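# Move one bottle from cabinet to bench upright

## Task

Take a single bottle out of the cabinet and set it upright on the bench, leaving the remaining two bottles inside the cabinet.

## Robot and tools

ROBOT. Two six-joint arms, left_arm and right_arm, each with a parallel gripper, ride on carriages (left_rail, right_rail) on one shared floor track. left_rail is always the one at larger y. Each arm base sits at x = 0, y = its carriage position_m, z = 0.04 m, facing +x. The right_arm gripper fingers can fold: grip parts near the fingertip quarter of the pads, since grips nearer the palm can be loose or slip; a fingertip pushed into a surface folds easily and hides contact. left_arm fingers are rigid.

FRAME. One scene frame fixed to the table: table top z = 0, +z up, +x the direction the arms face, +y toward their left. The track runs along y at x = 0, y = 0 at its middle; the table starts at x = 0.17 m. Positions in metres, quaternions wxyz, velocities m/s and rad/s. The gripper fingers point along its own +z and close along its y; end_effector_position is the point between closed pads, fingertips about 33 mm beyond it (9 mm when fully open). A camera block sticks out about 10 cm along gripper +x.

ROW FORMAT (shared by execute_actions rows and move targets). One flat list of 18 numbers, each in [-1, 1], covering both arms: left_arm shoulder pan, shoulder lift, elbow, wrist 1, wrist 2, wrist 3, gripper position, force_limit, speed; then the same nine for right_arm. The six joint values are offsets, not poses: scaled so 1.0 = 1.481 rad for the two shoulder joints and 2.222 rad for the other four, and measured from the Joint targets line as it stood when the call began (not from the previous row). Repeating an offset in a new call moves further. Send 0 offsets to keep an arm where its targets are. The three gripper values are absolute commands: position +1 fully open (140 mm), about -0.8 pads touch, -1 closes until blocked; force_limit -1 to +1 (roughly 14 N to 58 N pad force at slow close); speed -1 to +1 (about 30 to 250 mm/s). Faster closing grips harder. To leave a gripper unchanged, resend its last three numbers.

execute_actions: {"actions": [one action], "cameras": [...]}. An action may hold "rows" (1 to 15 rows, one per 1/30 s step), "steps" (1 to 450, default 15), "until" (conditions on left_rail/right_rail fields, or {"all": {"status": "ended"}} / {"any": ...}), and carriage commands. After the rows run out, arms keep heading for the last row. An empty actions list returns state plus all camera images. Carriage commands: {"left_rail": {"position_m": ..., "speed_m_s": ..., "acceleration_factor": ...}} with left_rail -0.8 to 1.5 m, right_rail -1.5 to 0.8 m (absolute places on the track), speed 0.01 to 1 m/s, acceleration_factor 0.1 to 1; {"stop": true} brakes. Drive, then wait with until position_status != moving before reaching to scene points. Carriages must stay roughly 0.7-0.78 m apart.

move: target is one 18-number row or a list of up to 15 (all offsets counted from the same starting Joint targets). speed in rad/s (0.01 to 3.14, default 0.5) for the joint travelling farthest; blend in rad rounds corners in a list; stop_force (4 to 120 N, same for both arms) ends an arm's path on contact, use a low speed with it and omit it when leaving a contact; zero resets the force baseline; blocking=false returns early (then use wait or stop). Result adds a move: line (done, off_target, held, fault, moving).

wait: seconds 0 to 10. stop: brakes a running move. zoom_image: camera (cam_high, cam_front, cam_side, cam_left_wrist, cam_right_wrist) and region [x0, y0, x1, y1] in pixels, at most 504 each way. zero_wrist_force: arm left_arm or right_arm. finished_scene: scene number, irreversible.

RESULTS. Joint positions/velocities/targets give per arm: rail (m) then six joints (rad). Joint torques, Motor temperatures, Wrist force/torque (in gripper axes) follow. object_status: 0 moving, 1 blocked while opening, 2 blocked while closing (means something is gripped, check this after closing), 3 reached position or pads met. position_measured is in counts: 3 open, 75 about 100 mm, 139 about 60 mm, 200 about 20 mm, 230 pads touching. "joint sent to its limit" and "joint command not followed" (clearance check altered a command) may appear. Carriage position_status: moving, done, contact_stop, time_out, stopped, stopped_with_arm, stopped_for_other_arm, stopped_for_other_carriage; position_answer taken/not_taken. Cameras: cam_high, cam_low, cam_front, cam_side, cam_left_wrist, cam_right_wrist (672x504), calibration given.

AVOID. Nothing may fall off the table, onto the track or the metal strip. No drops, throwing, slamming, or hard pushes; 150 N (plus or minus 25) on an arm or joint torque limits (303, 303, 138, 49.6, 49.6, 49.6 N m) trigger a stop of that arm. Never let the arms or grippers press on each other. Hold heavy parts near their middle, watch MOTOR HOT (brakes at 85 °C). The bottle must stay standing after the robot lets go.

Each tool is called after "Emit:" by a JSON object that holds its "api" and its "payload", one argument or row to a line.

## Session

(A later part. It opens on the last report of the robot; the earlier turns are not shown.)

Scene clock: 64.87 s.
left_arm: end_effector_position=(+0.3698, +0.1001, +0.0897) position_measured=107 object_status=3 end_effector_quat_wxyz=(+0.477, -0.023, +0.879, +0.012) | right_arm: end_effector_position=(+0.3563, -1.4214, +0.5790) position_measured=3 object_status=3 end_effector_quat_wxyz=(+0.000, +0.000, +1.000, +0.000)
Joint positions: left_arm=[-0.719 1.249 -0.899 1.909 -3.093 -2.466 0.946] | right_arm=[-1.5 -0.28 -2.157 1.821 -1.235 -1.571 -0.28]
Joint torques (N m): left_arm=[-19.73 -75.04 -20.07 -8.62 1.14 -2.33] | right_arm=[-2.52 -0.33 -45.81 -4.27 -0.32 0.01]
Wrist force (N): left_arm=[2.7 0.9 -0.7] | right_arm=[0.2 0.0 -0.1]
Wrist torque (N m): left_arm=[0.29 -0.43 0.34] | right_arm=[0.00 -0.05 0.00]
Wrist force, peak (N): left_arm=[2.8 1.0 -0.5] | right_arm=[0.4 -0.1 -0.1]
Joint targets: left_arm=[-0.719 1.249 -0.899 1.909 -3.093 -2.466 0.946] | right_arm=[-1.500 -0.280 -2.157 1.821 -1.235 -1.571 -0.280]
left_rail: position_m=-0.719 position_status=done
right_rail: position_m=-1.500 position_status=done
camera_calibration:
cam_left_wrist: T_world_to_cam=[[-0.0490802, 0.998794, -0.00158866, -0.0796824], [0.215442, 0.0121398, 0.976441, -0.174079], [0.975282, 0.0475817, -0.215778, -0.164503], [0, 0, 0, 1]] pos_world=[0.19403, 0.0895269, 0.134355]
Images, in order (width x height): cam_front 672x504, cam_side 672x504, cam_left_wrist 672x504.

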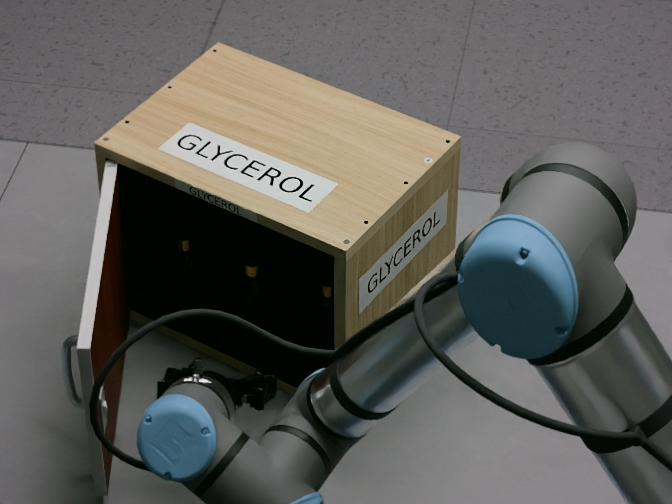

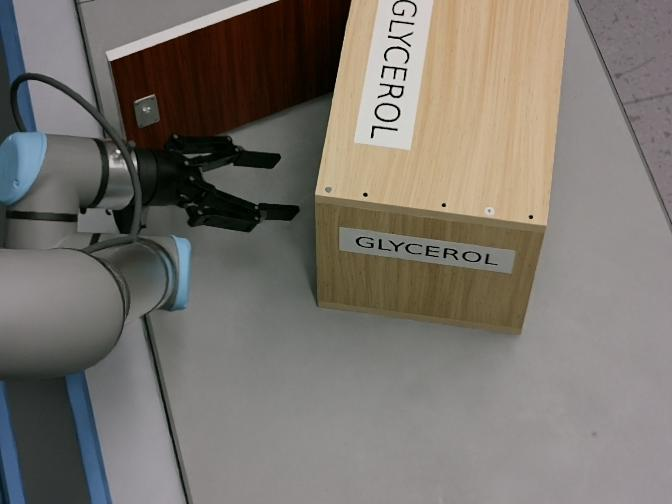

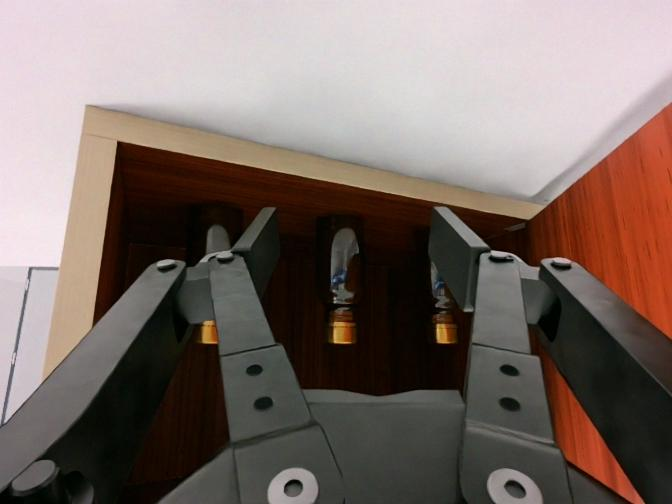

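Emit:
{"api": "zoom_image", "payload": {
  "camera": "cam_left_wrist",
  "region": [160, 140, 500, 380]
}}

Emit:
{"api": "zoom_image", "payload": {
  "camera": "cam_left_wrist",
  "region": [290, 190, 400, 360]
}}

Scaled by 1.482 from the camera's 672x504 image, which has a finer 960x720 frame.

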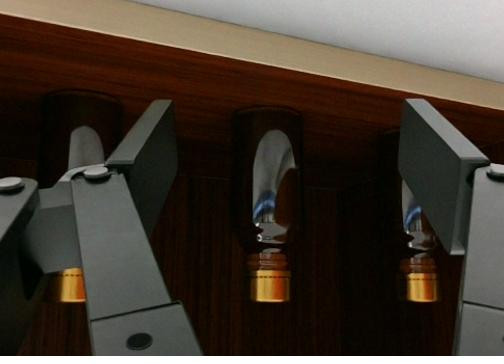

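Scaled by 2.965 from the camera's 672x504 image, which has a finer 960x720 frame.

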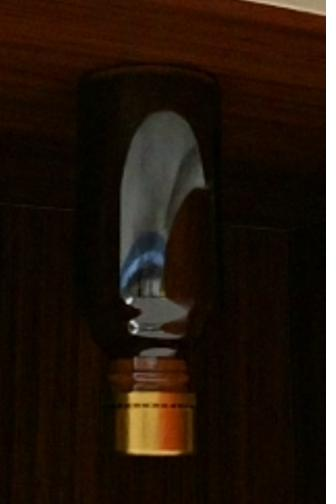

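Emit:
{"api": "move", "payload": {
  "target": [
    [-0.05669,0.03791,-0.01542,-0.04821,0.01996,-0.05,0.0485,0,0,0,0,0,0,0,0,1,1,1],
    [-0.09754,0.05657,-0.03418,-0.06621,0.0359,-0.08285,0.0485,0,0,0,0,0,0,0,0,1,1,1]
  ],
  "speed": [0.14, 0.08],
  "blend": [0.02, 0],
  "stop_force": 20,
  "cameras": ["cam_front", "cam_side", "cam_left_wrist"]
}}

Emit:
{"api": "zoom_image", "payload": {
  "camera": "cam_left_wrist",
  "region": [200, 120, 504, 400]
}}

Scene clock: 72.03 s.
left_arm: end_effector_position=(+0.4963, +0.1026, +0.0676) position_measured=123 object_status=3 end_effector_quat_wxyz=(+0.477, -0.023, +0.879, +0.012) | right_arm: end_effector_position=(+0.3563, -1.4214, +0.5790) position_measured=3 object_status=3 end_effector_quat_wxyz=(+0.000, +0.000, +1.000, +0.000)
Joint positions: left_arm=[-0.719 1.104 -0.816 1.833 -3.241 -2.387 0.762] | right_arm=[-1.5 -0.28 -2.157 1.821 -1.235 -1.571 -0.28]
Joint torques (N m): left_arm=[-19.84 -79.85 -41.41 -8.7 1.46 -2.82] | right_arm=[-0.87 -0.76 -45.4 -4.58 -0.27 0.19]
Wrist force (N): left_arm=[2.5 0.6 -0.8] | right_arm=[0.2 -0.2 0.1]
Wrist torque (N m): left_arm=[0.22 -0.36 0.33] | right_arm=[-0.04 -0.05 0.00]
Wrist force, peak (N): left_arm=[2.9 0.6 -1.5] | right_arm=[0.5 0.0 0.2]
Joint targets: left_arm=[-0.719 1.104 -0.816 1.833 -3.241 -2.387 0.762] | right_arm=[-1.500 -0.280 -2.157 1.821 -1.235 -1.571 -0.280]
left_rail: position_m=-0.719 position_status=done
right_rail: position_m=-1.500 position_status=done
move: done
camera_calibration:
cam_left_wrist: T_world_to_cam=[[-0.0490622, 0.998795, -0.0014901, -0.0760224], [0.215467, 0.0120408, 0.976437, -0.17988], [0.975278, 0.0475851, -0.215798, -0.292739], [0, 0, 0, 1]] pos_world=[0.32053, 0.0920267, 0.112356]
Images, in order (width x height): cam_front 672x504, cam_side 672x504, cam_left_wrist 672x504.

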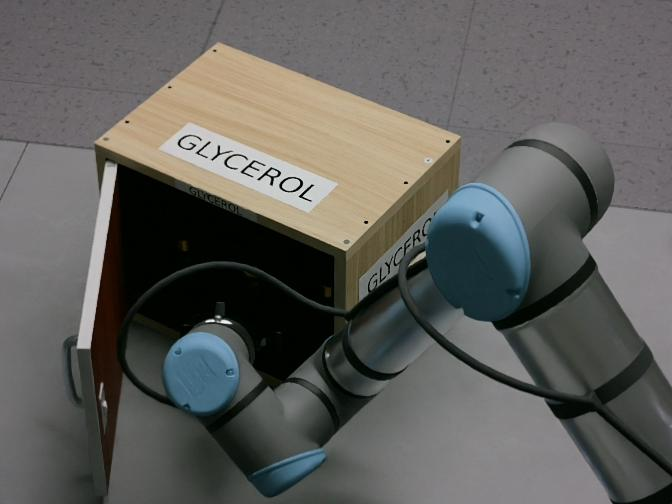

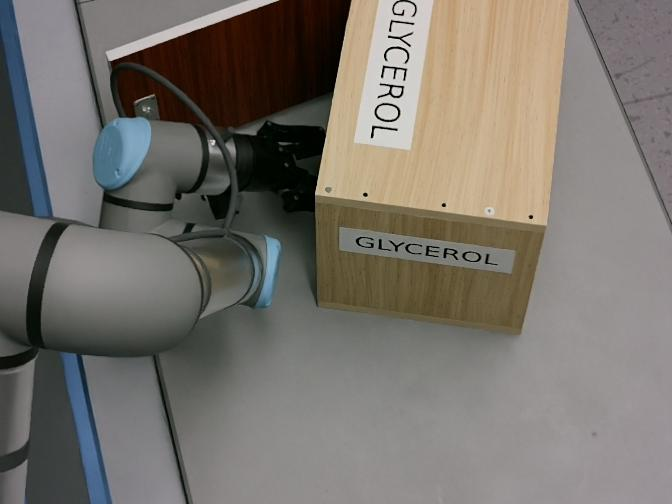

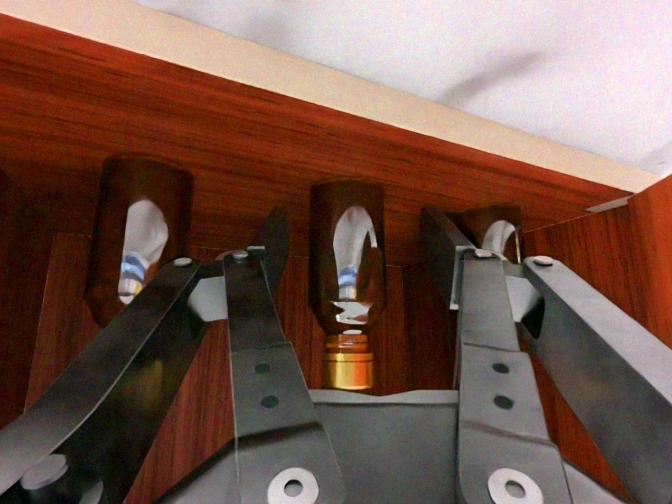

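Scaled by 1.658 from the camera's 672x504 image, which has a finer 960x720 frame.

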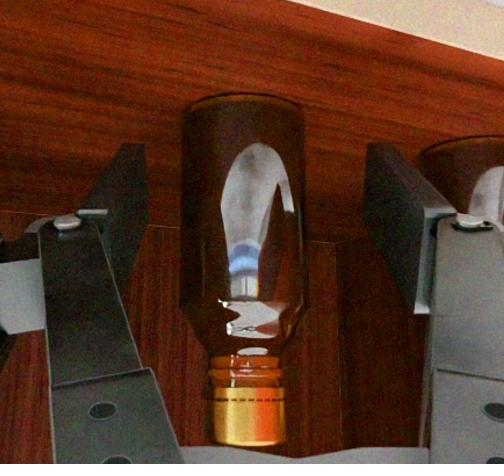

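Emit:
{"api": "move", "payload": {
  "target": [-0.04165, 0.01961, -0.02157, -0.01362, 0.0174, -0.03094, 0.0485, 0, 0, 0, 0, 0, 0, 0, 0, 1, 1, 1],
  "speed": 0.06,
  "stop_force": 20,
  "cameras": ["cam_left_wrist"]
}}

Emit:
{"api": "zoom_image", "payload": {
  "camera": "cam_left_wrist",
  "region": [200, 80, 504, 400]
}}

Scene clock: 75.47 s.
left_arm: end_effector_position=(+0.5548, +0.1038, +0.0656) position_measured=123 object_status=3 end_effector_quat_wxyz=(+0.477, -0.023, +0.879, +0.012) | right_arm: end_effector_position=(+0.3563, -1.4214, +0.5790) position_measured=3 object_status=3 end_effector_quat_wxyz=(+0.000, +0.000, +1.000, +0.000)
Joint positions: left_arm=[-0.719 1.043 -0.787 1.786 -3.271 -2.348 0.693] | right_arm=[-1.5 -0.28 -2.157 1.821 -1.235 -1.571 -0.28]
Joint torques (N m): left_arm=[-28.33 -82.36 -46.33 -8.74 1.61 -2.73] | right_arm=[-1.43 0.25 -45.16 -4.63 0.04 -0.15]
Wrist force (N): left_arm=[2.3 0.8 -0.4] | right_arm=[0.1 -0.2 0.0]
Wrist torque (N m): left_arm=[0.24 -0.32 0.32] | right_arm=[-0.04 -0.02 0.00]
Wrist force, peak (N): left_arm=[2.9 0.7 -1.1] | right_arm=[0.3 -0.4 -0.1]
Joint targets: left_arm=[-0.719 1.043 -0.787 1.786 -3.271 -2.348 0.693] | right_arm=[-1.500 -0.280 -2.157 1.821 -1.235 -1.571 -0.280]
left_rail: position_m=-0.719 position_status=done
right_rail: position_m=-1.500 position_status=done
move: done
camera_calibration:
cam_left_wrist: T_world_to_cam=[[-0.0490615, 0.998795, -0.00148529, -0.0743547], [0.215563, 0.0120406, 0.976416, -0.190483], [0.975257, 0.0475843, -0.215894, -0.350285], [0, 0, 0, 1]] pos_world=[0.379031, 0.0932267, 0.110256]
Images, in order (width x height): cam_left_wrist 672x504.

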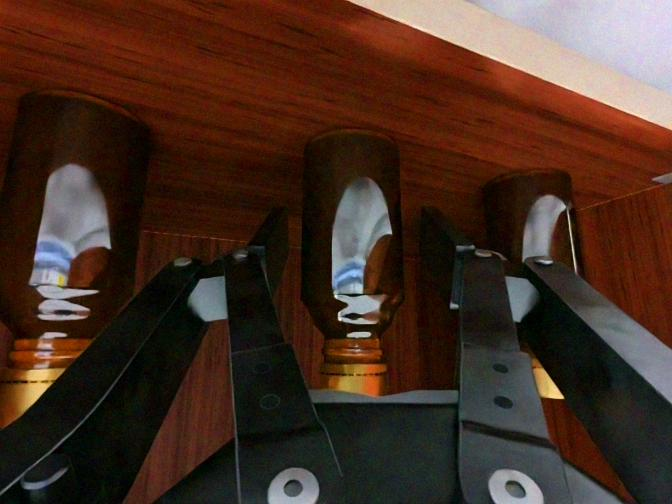

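Scaled by 1.575 from the camera's 672x504 image, which has a finer 960x720 frame.

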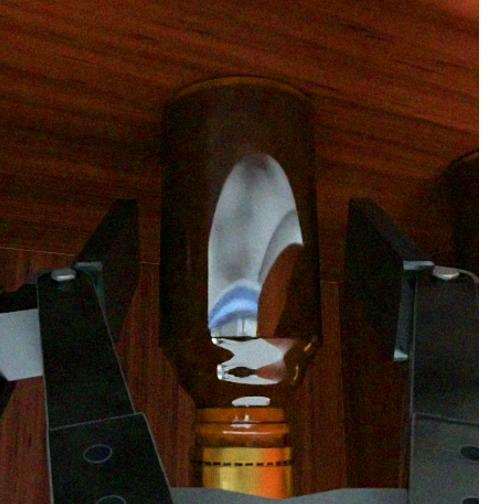

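Emit:
{"api": "execute_actions", "payload": {
  "actions": [
    {"rows": [[0,0,0,0,0,0,-1,-0.3,-1,0,0,0,0,0,0,1,1,1]], "steps": 60}
  ],
  "cameras": ["cam_left_wrist"]
}}

Scene clock: 78.70 s.
left_arm: end_effector_position=(+0.5548, +0.1038, +0.0656) position_measured=161 object_status=2 end_effector_quat_wxyz=(+0.477, -0.023, +0.879, +0.012) | right_arm: end_effector_position=(+0.3563, -1.4214, +0.5790) position_measured=3 object_status=3 end_effector_quat_wxyz=(+0.000, +0.000, +1.000, +0.000)
Joint positions: left_arm=[-0.719 1.043 -0.787 1.785 -3.271 -2.348 0.693] | right_arm=[-1.5 -0.28 -2.157 1.821 -1.235 -1.571 -0.28]
Joint torques (N m): left_arm=[-14.5 -81.55 -38.09 -4.71 1.52 -2.48] | right_arm=[1.2 -1.95 -44.65 -4.42 -0.26 0.07]
Wrist force (N): left_arm=[1.6 -0.7 -2.1] | right_arm=[0.1 0.0 0.1]
Wrist torque (N m): left_arm=[0.18 -0.39 0.30] | right_arm=[0.01 -0.02 0.00]
Wrist force, peak (N): left_arm=[3.1 0.8 -0.3] | right_arm=[0.2 0.4 -0.5]
Joint targets: left_arm=[-0.719 1.043 -0.787 1.786 -3.271 -2.348 0.693] | right_arm=[-1.500 -0.280 -2.157 1.821 -1.235 -1.571 -0.280]
left_rail: position_m=-0.719 position_status=done
right_rail: position_m=-1.500 position_status=done
camera_calibration:
cam_left_wrist: T_world_to_cam=[[-0.048965, 0.998799, -0.00151114, -0.0743887], [0.215564, 0.012045, 0.976415, -0.190581], [0.975261, 0.0474845, -0.215895, -0.350256], [0, 0, 0, 1]] pos_world=[0.379031, 0.0932266, 0.110355]
Images, in order (width x height): cam_left_wrist 672x504.

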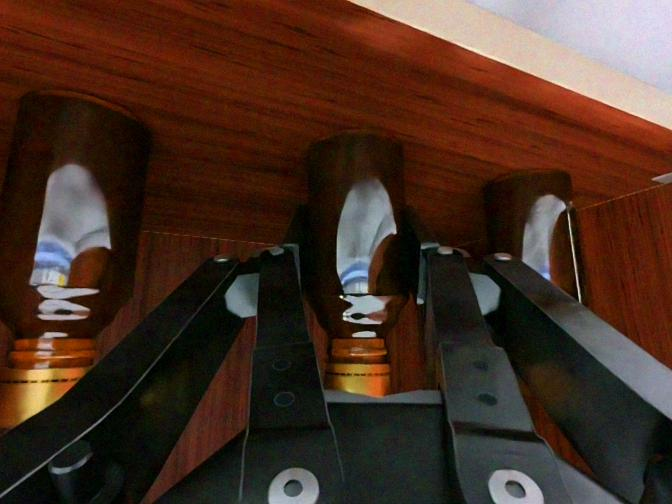

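Emit:
{"api": "move", "payload": {
  "target": [
    [0,-0.02068,0.00103,0.01275,0,0,-1,-0.3,-1,0,0,0,0,0,0,1,1,1],
    [0.07151,-0.05277,0.0382,0.03661,-0.02917,0.05471,-1,-0.3,-1,0,0,0,0,0,0,1,1,1],
    [0.14561,-0.08037,0.06343,0.07961,-0.05537,0.11979,-1,-0.3,-1,0,0,0,0,0,0,1,1,1],
    [0.13022,-0.18819,0.24683,-0.01687,-0.06158,0.13887,-1,-0.3,-1,0,0,0,0,0,0,1,1,1]
  ],
  "speed": [0.05, 0.15, 0.2, 0.35],
  "blend": [0, 0.03, 0.03, 0],
  "cameras": ["cam_front", "cam_side", "cam_left_wrist"]
}}

Scene clock: 85.73 s.
left_arm: end_effector_position=(+0.3099, -0.1199, +0.0797) position_measured=161 object_status=2 end_effector_quat_wxyz=(+0.477, +0.000, +0.879, +0.000) | right_arm: end_effector_position=(+0.3563, -1.4214, +0.5790) position_measured=3 object_status=3 end_effector_quat_wxyz=(+0.000, +0.000, +1.000, +0.000)
Joint positions: left_arm=[-0.719 1.236 -1.065 2.334 -3.308 -2.485 1.001] | right_arm=[-1.5 -0.28 -2.157 1.821 -1.235 -1.571 -0.28]
Joint torques (N m): left_arm=[-18.93 -74.95 -9.71 -9.22 -7.84 2.76] | right_arm=[-0.49 -0.31 -45.19 -4.19 -0.18 -0.23]
Wrist force (N): left_arm=[4.7 0.7 0.8] | right_arm=[0.2 0.1 0.1]
Wrist torque (N m): left_arm=[0.24 -0.38 0.00] | right_arm=[0.02 -0.04 0.00]
Wrist force, peak (N): left_arm=[5.1 2.2 0.4] | right_arm=[0.3 -0.2 0.6]
Joint targets: left_arm=[-0.719 1.236 -1.065 2.334 -3.308 -2.485 1.001] | right_arm=[-1.500 -0.280 -2.157 1.821 -1.235 -1.571 -0.280]
left_rail: position_m=-0.719 position_status=done
right_rail: position_m=-1.500 position_status=done
move: done
camera_calibration:
cam_left_wrist: T_world_to_cam=[[0.0032111, 0.999994, -0.00146021, 0.120987], [0.215783, 0.000732912, 0.976441, -0.150315], [0.976436, -0.00345054, -0.215779, -0.104248], [0, 0, 0, 1]] pos_world=[0.133839, -0.121235, 0.124456]
Images, in order (width x height): cam_front 672x504, cam_side 672x504, cam_left_wrist 672x504.

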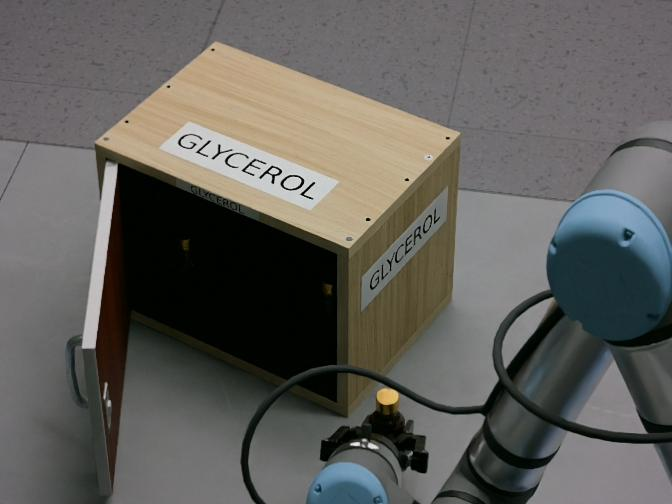

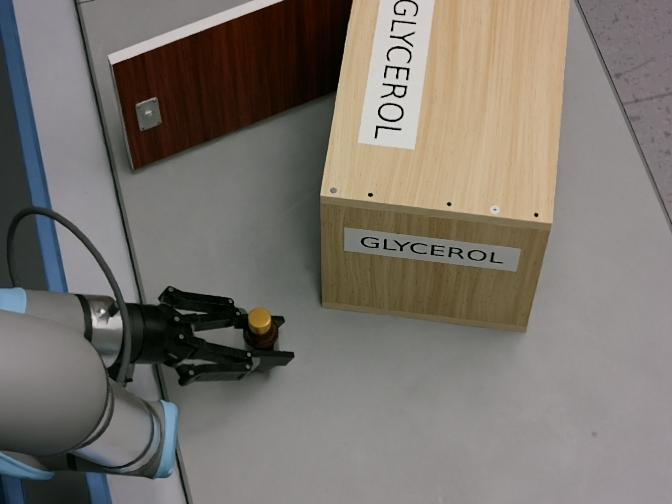

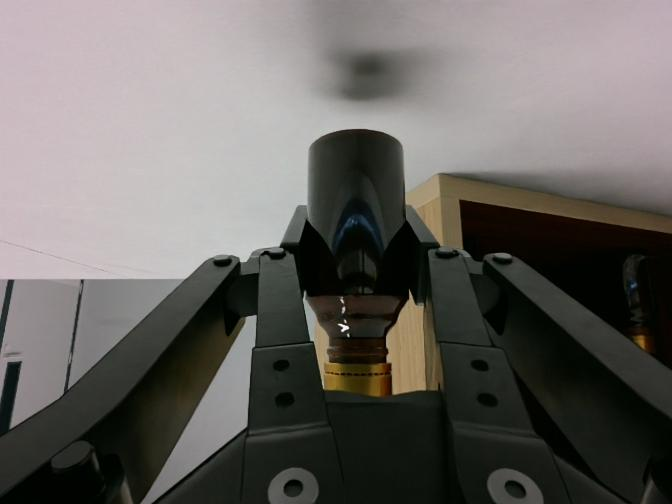

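Emit:
{"api": "zoom_image", "payload": {
  "camera": "cam_front",
  "region": [90, 140, 390, 430]
}}

Emit:
{"api": "zoom_image", "payload": {
  "camera": "cam_left_wrist",
  "region": [430, 160, 672, 400]
}}

Scaled by 1.680 from the camera's 672x504 image, which has a finer 960x720 frame.

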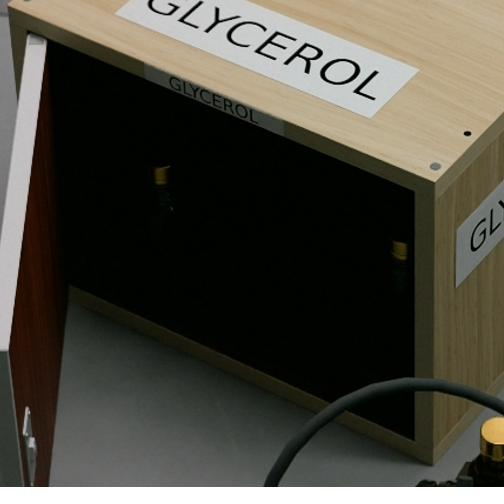

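Scaled by 2.083 from the camera's 672x504 image, which has a finer 960x720 frame.

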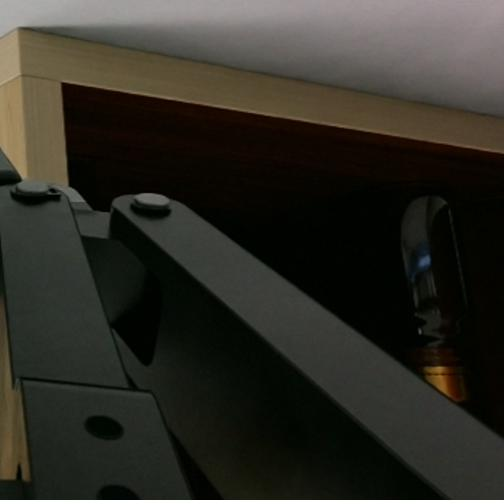

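Emit:
{"api": "move", "payload": {
  "target": [
    [0,0.0419,-0.0014,-0.02652,0,0,-1,-0.3,-1,0,0,0,0,0,0,1,1,1],
    [0,0.05365,-0.00179,-0.03396,0,0,-1,-0.3,-1,0,0,0,0,0,0,1,1,1]
  ],
  "speed": [0.07, 0.01],
  "stop_force": 5,
  "cameras": ["cam_side", "cam_left_wrist"]
}}

Scene clock: 89.27 s.
left_arm: end_effector_position=(+0.3099, -0.1198, +0.0471) position_measured=161 object_status=2 end_effector_quat_wxyz=(+0.477, +0.000, +0.879, +0.000) | right_arm: end_effector_position=(+0.3563, -1.4214, +0.5790) position_measured=3 object_status=3 end_effector_quat_wxyz=(+0.000, +0.000, +1.000, +0.000)
Joint positions: left_arm=[-0.719 1.236 -0.994 2.33 -3.376 -2.485 1.001] | right_arm=[-1.5 -0.28 -2.157 1.821 -1.235 -1.571 -0.28]
Joint torques (N m): left_arm=[-19.68 -77.41 -13.85 -1.73 1.11 2.3] | right_arm=[-2.05 -1.27 -44.8 -4.5 -0.45 0.19]
Wrist force (N): left_arm=[2.4 0.3 0.1] | right_arm=[0.4 -0.1 0.1]
Wrist torque (N m): left_arm=[0.24 -0.35 -0.04] | right_arm=[-0.02 -0.07 0.00]
Wrist force, peak (N): left_arm=[-4.6 -0.9 -8.6] | right_arm=[0.5 -0.2 0.2]
Joint targets: left_arm=[-0.719 1.236 -0.994 2.330 -3.376 -2.485 1.001] | right_arm=[-1.500 -0.280 -2.157 1.821 -1.235 -1.571 -0.280]
left_rail: position_m=-0.719 position_status=done
right_rail: position_m=-1.500 position_status=done
move: contact (left_arm); path passed 1 of 2 targets
camera_calibration:
cam_left_wrist: T_world_to_cam=[[0.00328715, 0.999993, -0.0015793, 0.120839], [0.215689, 0.000833132, 0.976462, -0.118362], [0.976457, -0.00355042, -0.215685, -0.111328], [0, 0, 0, 1]] pos_world=[0.133839, -0.121135, 0.0917553]
Images, in order (width x height): cam_side 672x504, cam_left_wrist 672x504.

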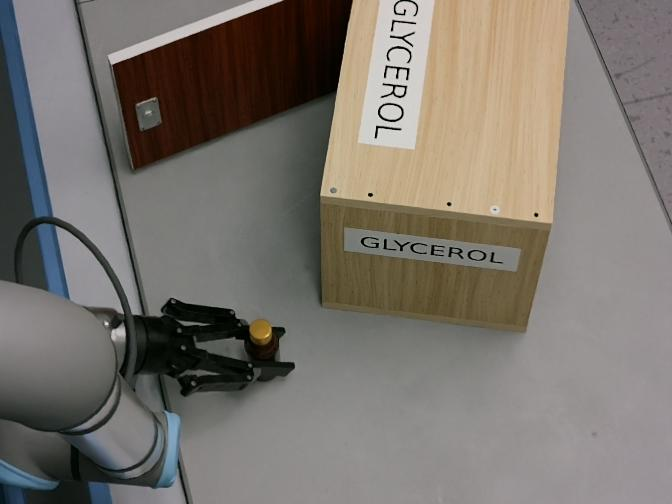

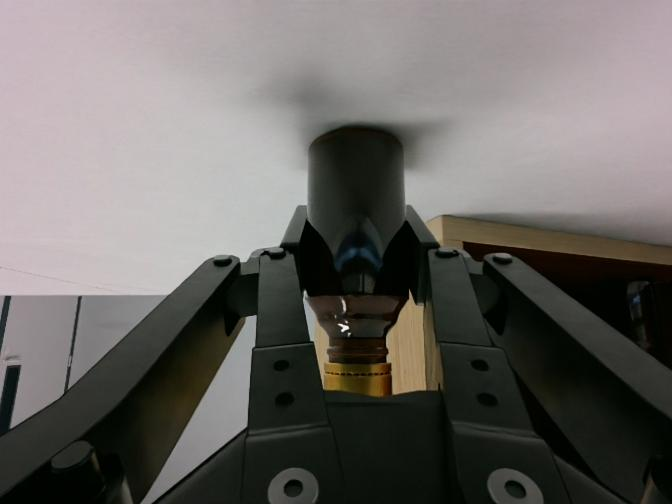

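Emit:
{"api": "execute_actions", "payload": {
  "actions": [
    {"rows": [[0,0,0,0,0,0,0.175,-0.3,-1,0,0,0,0,0,0,1,1,1]], "steps": 42}
  ],
  "cameras": ["cam_side", "cam_left_wrist"]
}}

Scene clock: 91.00 s.
left_arm: end_effector_position=(+0.3099, -0.1198, +0.0471) position_measured=107 object_status=3 end_effector_quat_wxyz=(+0.477, +0.000, +0.879, +0.000) | right_arm: end_effector_position=(+0.3563, -1.4214, +0.5790) position_measured=3 object_status=3 end_effector_quat_wxyz=(+0.000, +0.000, +1.000, +0.000)
Joint positions: left_arm=[-0.719 1.236 -0.994 2.33 -3.376 -2.485 1.001] | right_arm=[-1.5 -0.28 -2.157 1.821 -1.235 -1.571 -0.28]
Joint torques (N m): left_arm=[-18.61 -75.48 -6.05 -4.14 -0.03 2.58] | right_arm=[-0.67 -0.53 -45.32 -4.43 -0.36 0.32]
Wrist force (N): left_arm=[2.5 0.7 -0.5] | right_arm=[0.2 0.1 0.2]
Wrist torque (N m): left_arm=[0.26 -0.35 -0.01] | right_arm=[0.02 -0.05 0.00]
Wrist force, peak (N): left_arm=[2.7 0.7 -0.5] | right_arm=[0.5 -0.2 0.2]
Joint targets: left_arm=[-0.719 1.236 -0.994 2.330 -3.376 -2.485 1.001] | right_arm=[-1.500 -0.280 -2.157 1.821 -1.235 -1.571 -0.280]
left_rail: position_m=-0.719 position_status=done
right_rail: position_m=-1.500 position_status=done
camera_calibration:
cam_left_wrist: T_world_to_cam=[[0.00328671, 0.999993, -0.0015797, 0.120839], [0.215784, 0.000833273, 0.976441, -0.118373], [0.976436, -0.00355015, -0.21578, -0.111316], [0, 0, 0, 1]] pos_world=[0.133839, -0.121135, 0.0917552]
Images, in order (width x height): cam_side 672x504, cam_left_wrist 672x504.

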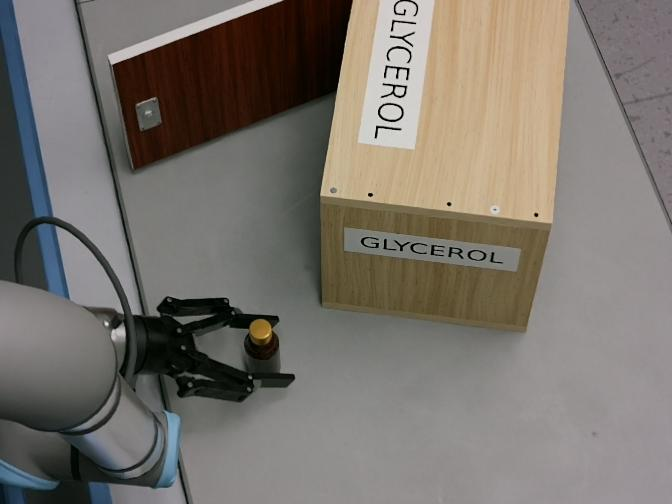

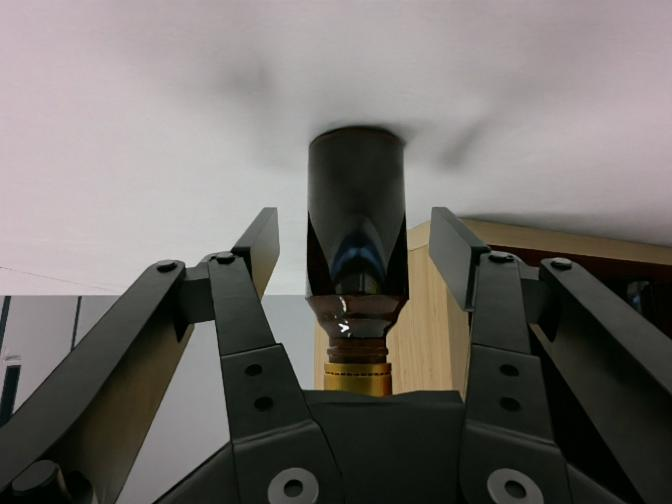

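Emit:
{"api": "move", "payload": {
  "target": [0, -0.17018, -0.00343, 0.11688, 0, 0, 0.175, -0.3, -1, 0, 0, 0, 0, 0, 0, 1, 1, 1],
  "speed": 0.25,
  "cameras": ["cam_front", "cam_side", "cam_left_wrist"]
}}

Emit:
{"api": "zoom_image", "payload": {
  "camera": "cam_front",
  "region": [90, 140, 480, 500]
}}

Scene clock: 93.03 s.
left_arm: end_effector_position=(+0.3098, -0.1202, +0.1668) position_measured=107 object_status=3 end_effector_quat_wxyz=(+0.477, +0.000, +0.879, +0.000) | right_arm: end_effector_position=(+0.3563, -1.4214, +0.5790) position_measured=3 object_status=3 end_effector_quat_wxyz=(+0.000, +0.000, +1.000, +0.000)
Joint positions: left_arm=[-0.719 1.236 -1.246 2.323 -3.116 -2.485 1.001] | right_arm=[-1.5 -0.28 -2.157 1.821 -1.235 -1.571 -0.28]
Joint torques (N m): left_arm=[-19.04 -68.9 -38.25 -0.69 -1.95 2.51] | right_arm=[-1.45 -0.67 -45.1 -4.4 -0.26 -0.12]
Wrist force (N): left_arm=[2.5 0.7 -0.3] | right_arm=[0.1 -0.1 0.1]
Wrist torque (N m): left_arm=[0.23 -0.37 -0.01] | right_arm=[-0.01 -0.03 0.00]
Wrist force, peak (N): left_arm=[3.5 0.6 0.2] | right_arm=[0.1 -0.4 0.3]
Joint targets: left_arm=[-0.719 1.236 -1.246 2.323 -3.116 -2.485 1.001] | right_arm=[-1.500 -0.280 -2.157 1.821 -1.235 -1.571 -0.280]
left_rail: position_m=-0.719 position_status=done
right_rail: position_m=-1.500 position_status=done
move: done
camera_calibration:
cam_left_wrist: T_world_to_cam=[[0.00328671, 0.999993, -0.0015797, 0.121429], [0.215784, 0.000833273, 0.976441, -0.235329], [0.976436, -0.00355015, -0.21578, -0.0853697], [0, 0, 0, 1]] pos_world=[0.133739, -0.121535, 0.211555]
Images, in order (width x height): cam_front 672x504, cam_side 672x504, cam_left_wrist 672x504.

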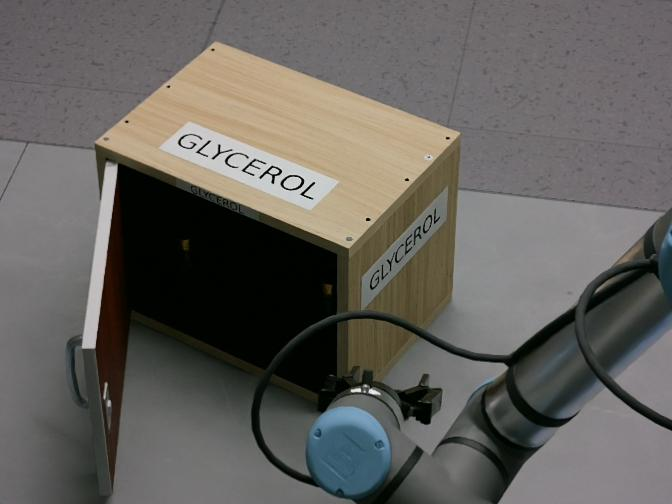

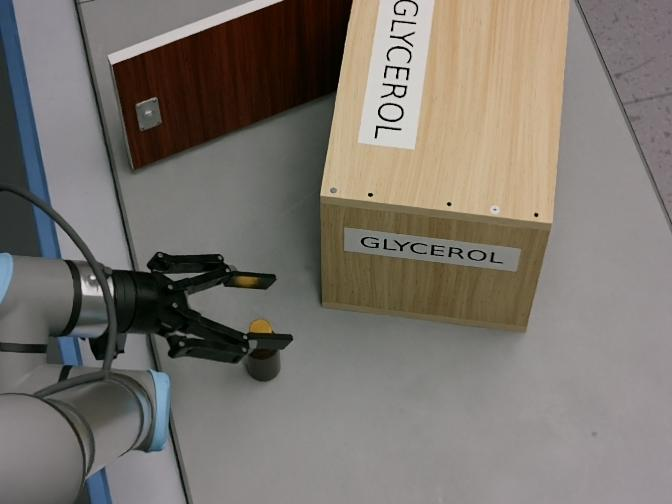

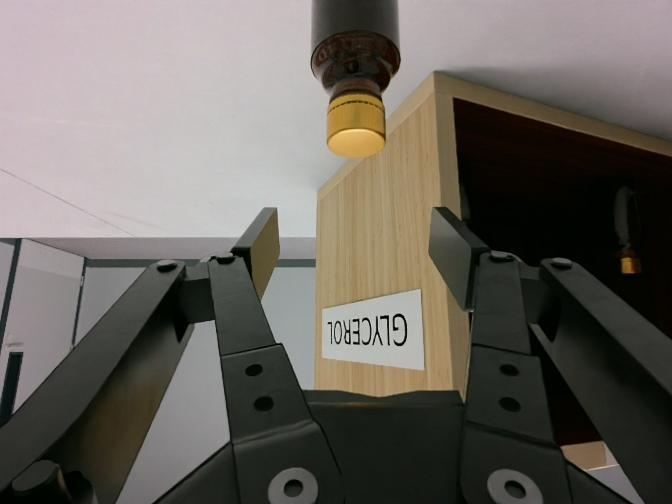

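Scaled by 1.292 from the camera's 672x504 image, which has a finer 960x720 frame.

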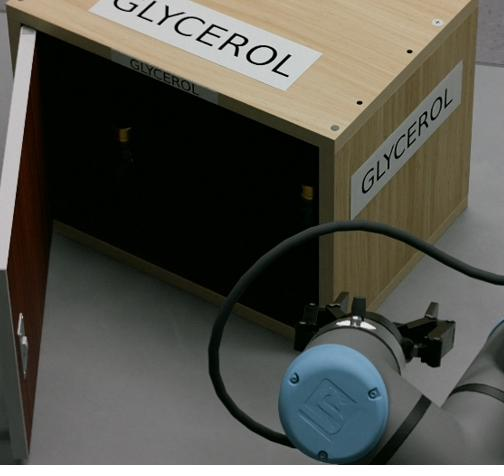

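Emit:
{"api": "finished_scene", "payload": {
  "scene": 2
}}

The scene is finished: the task was done.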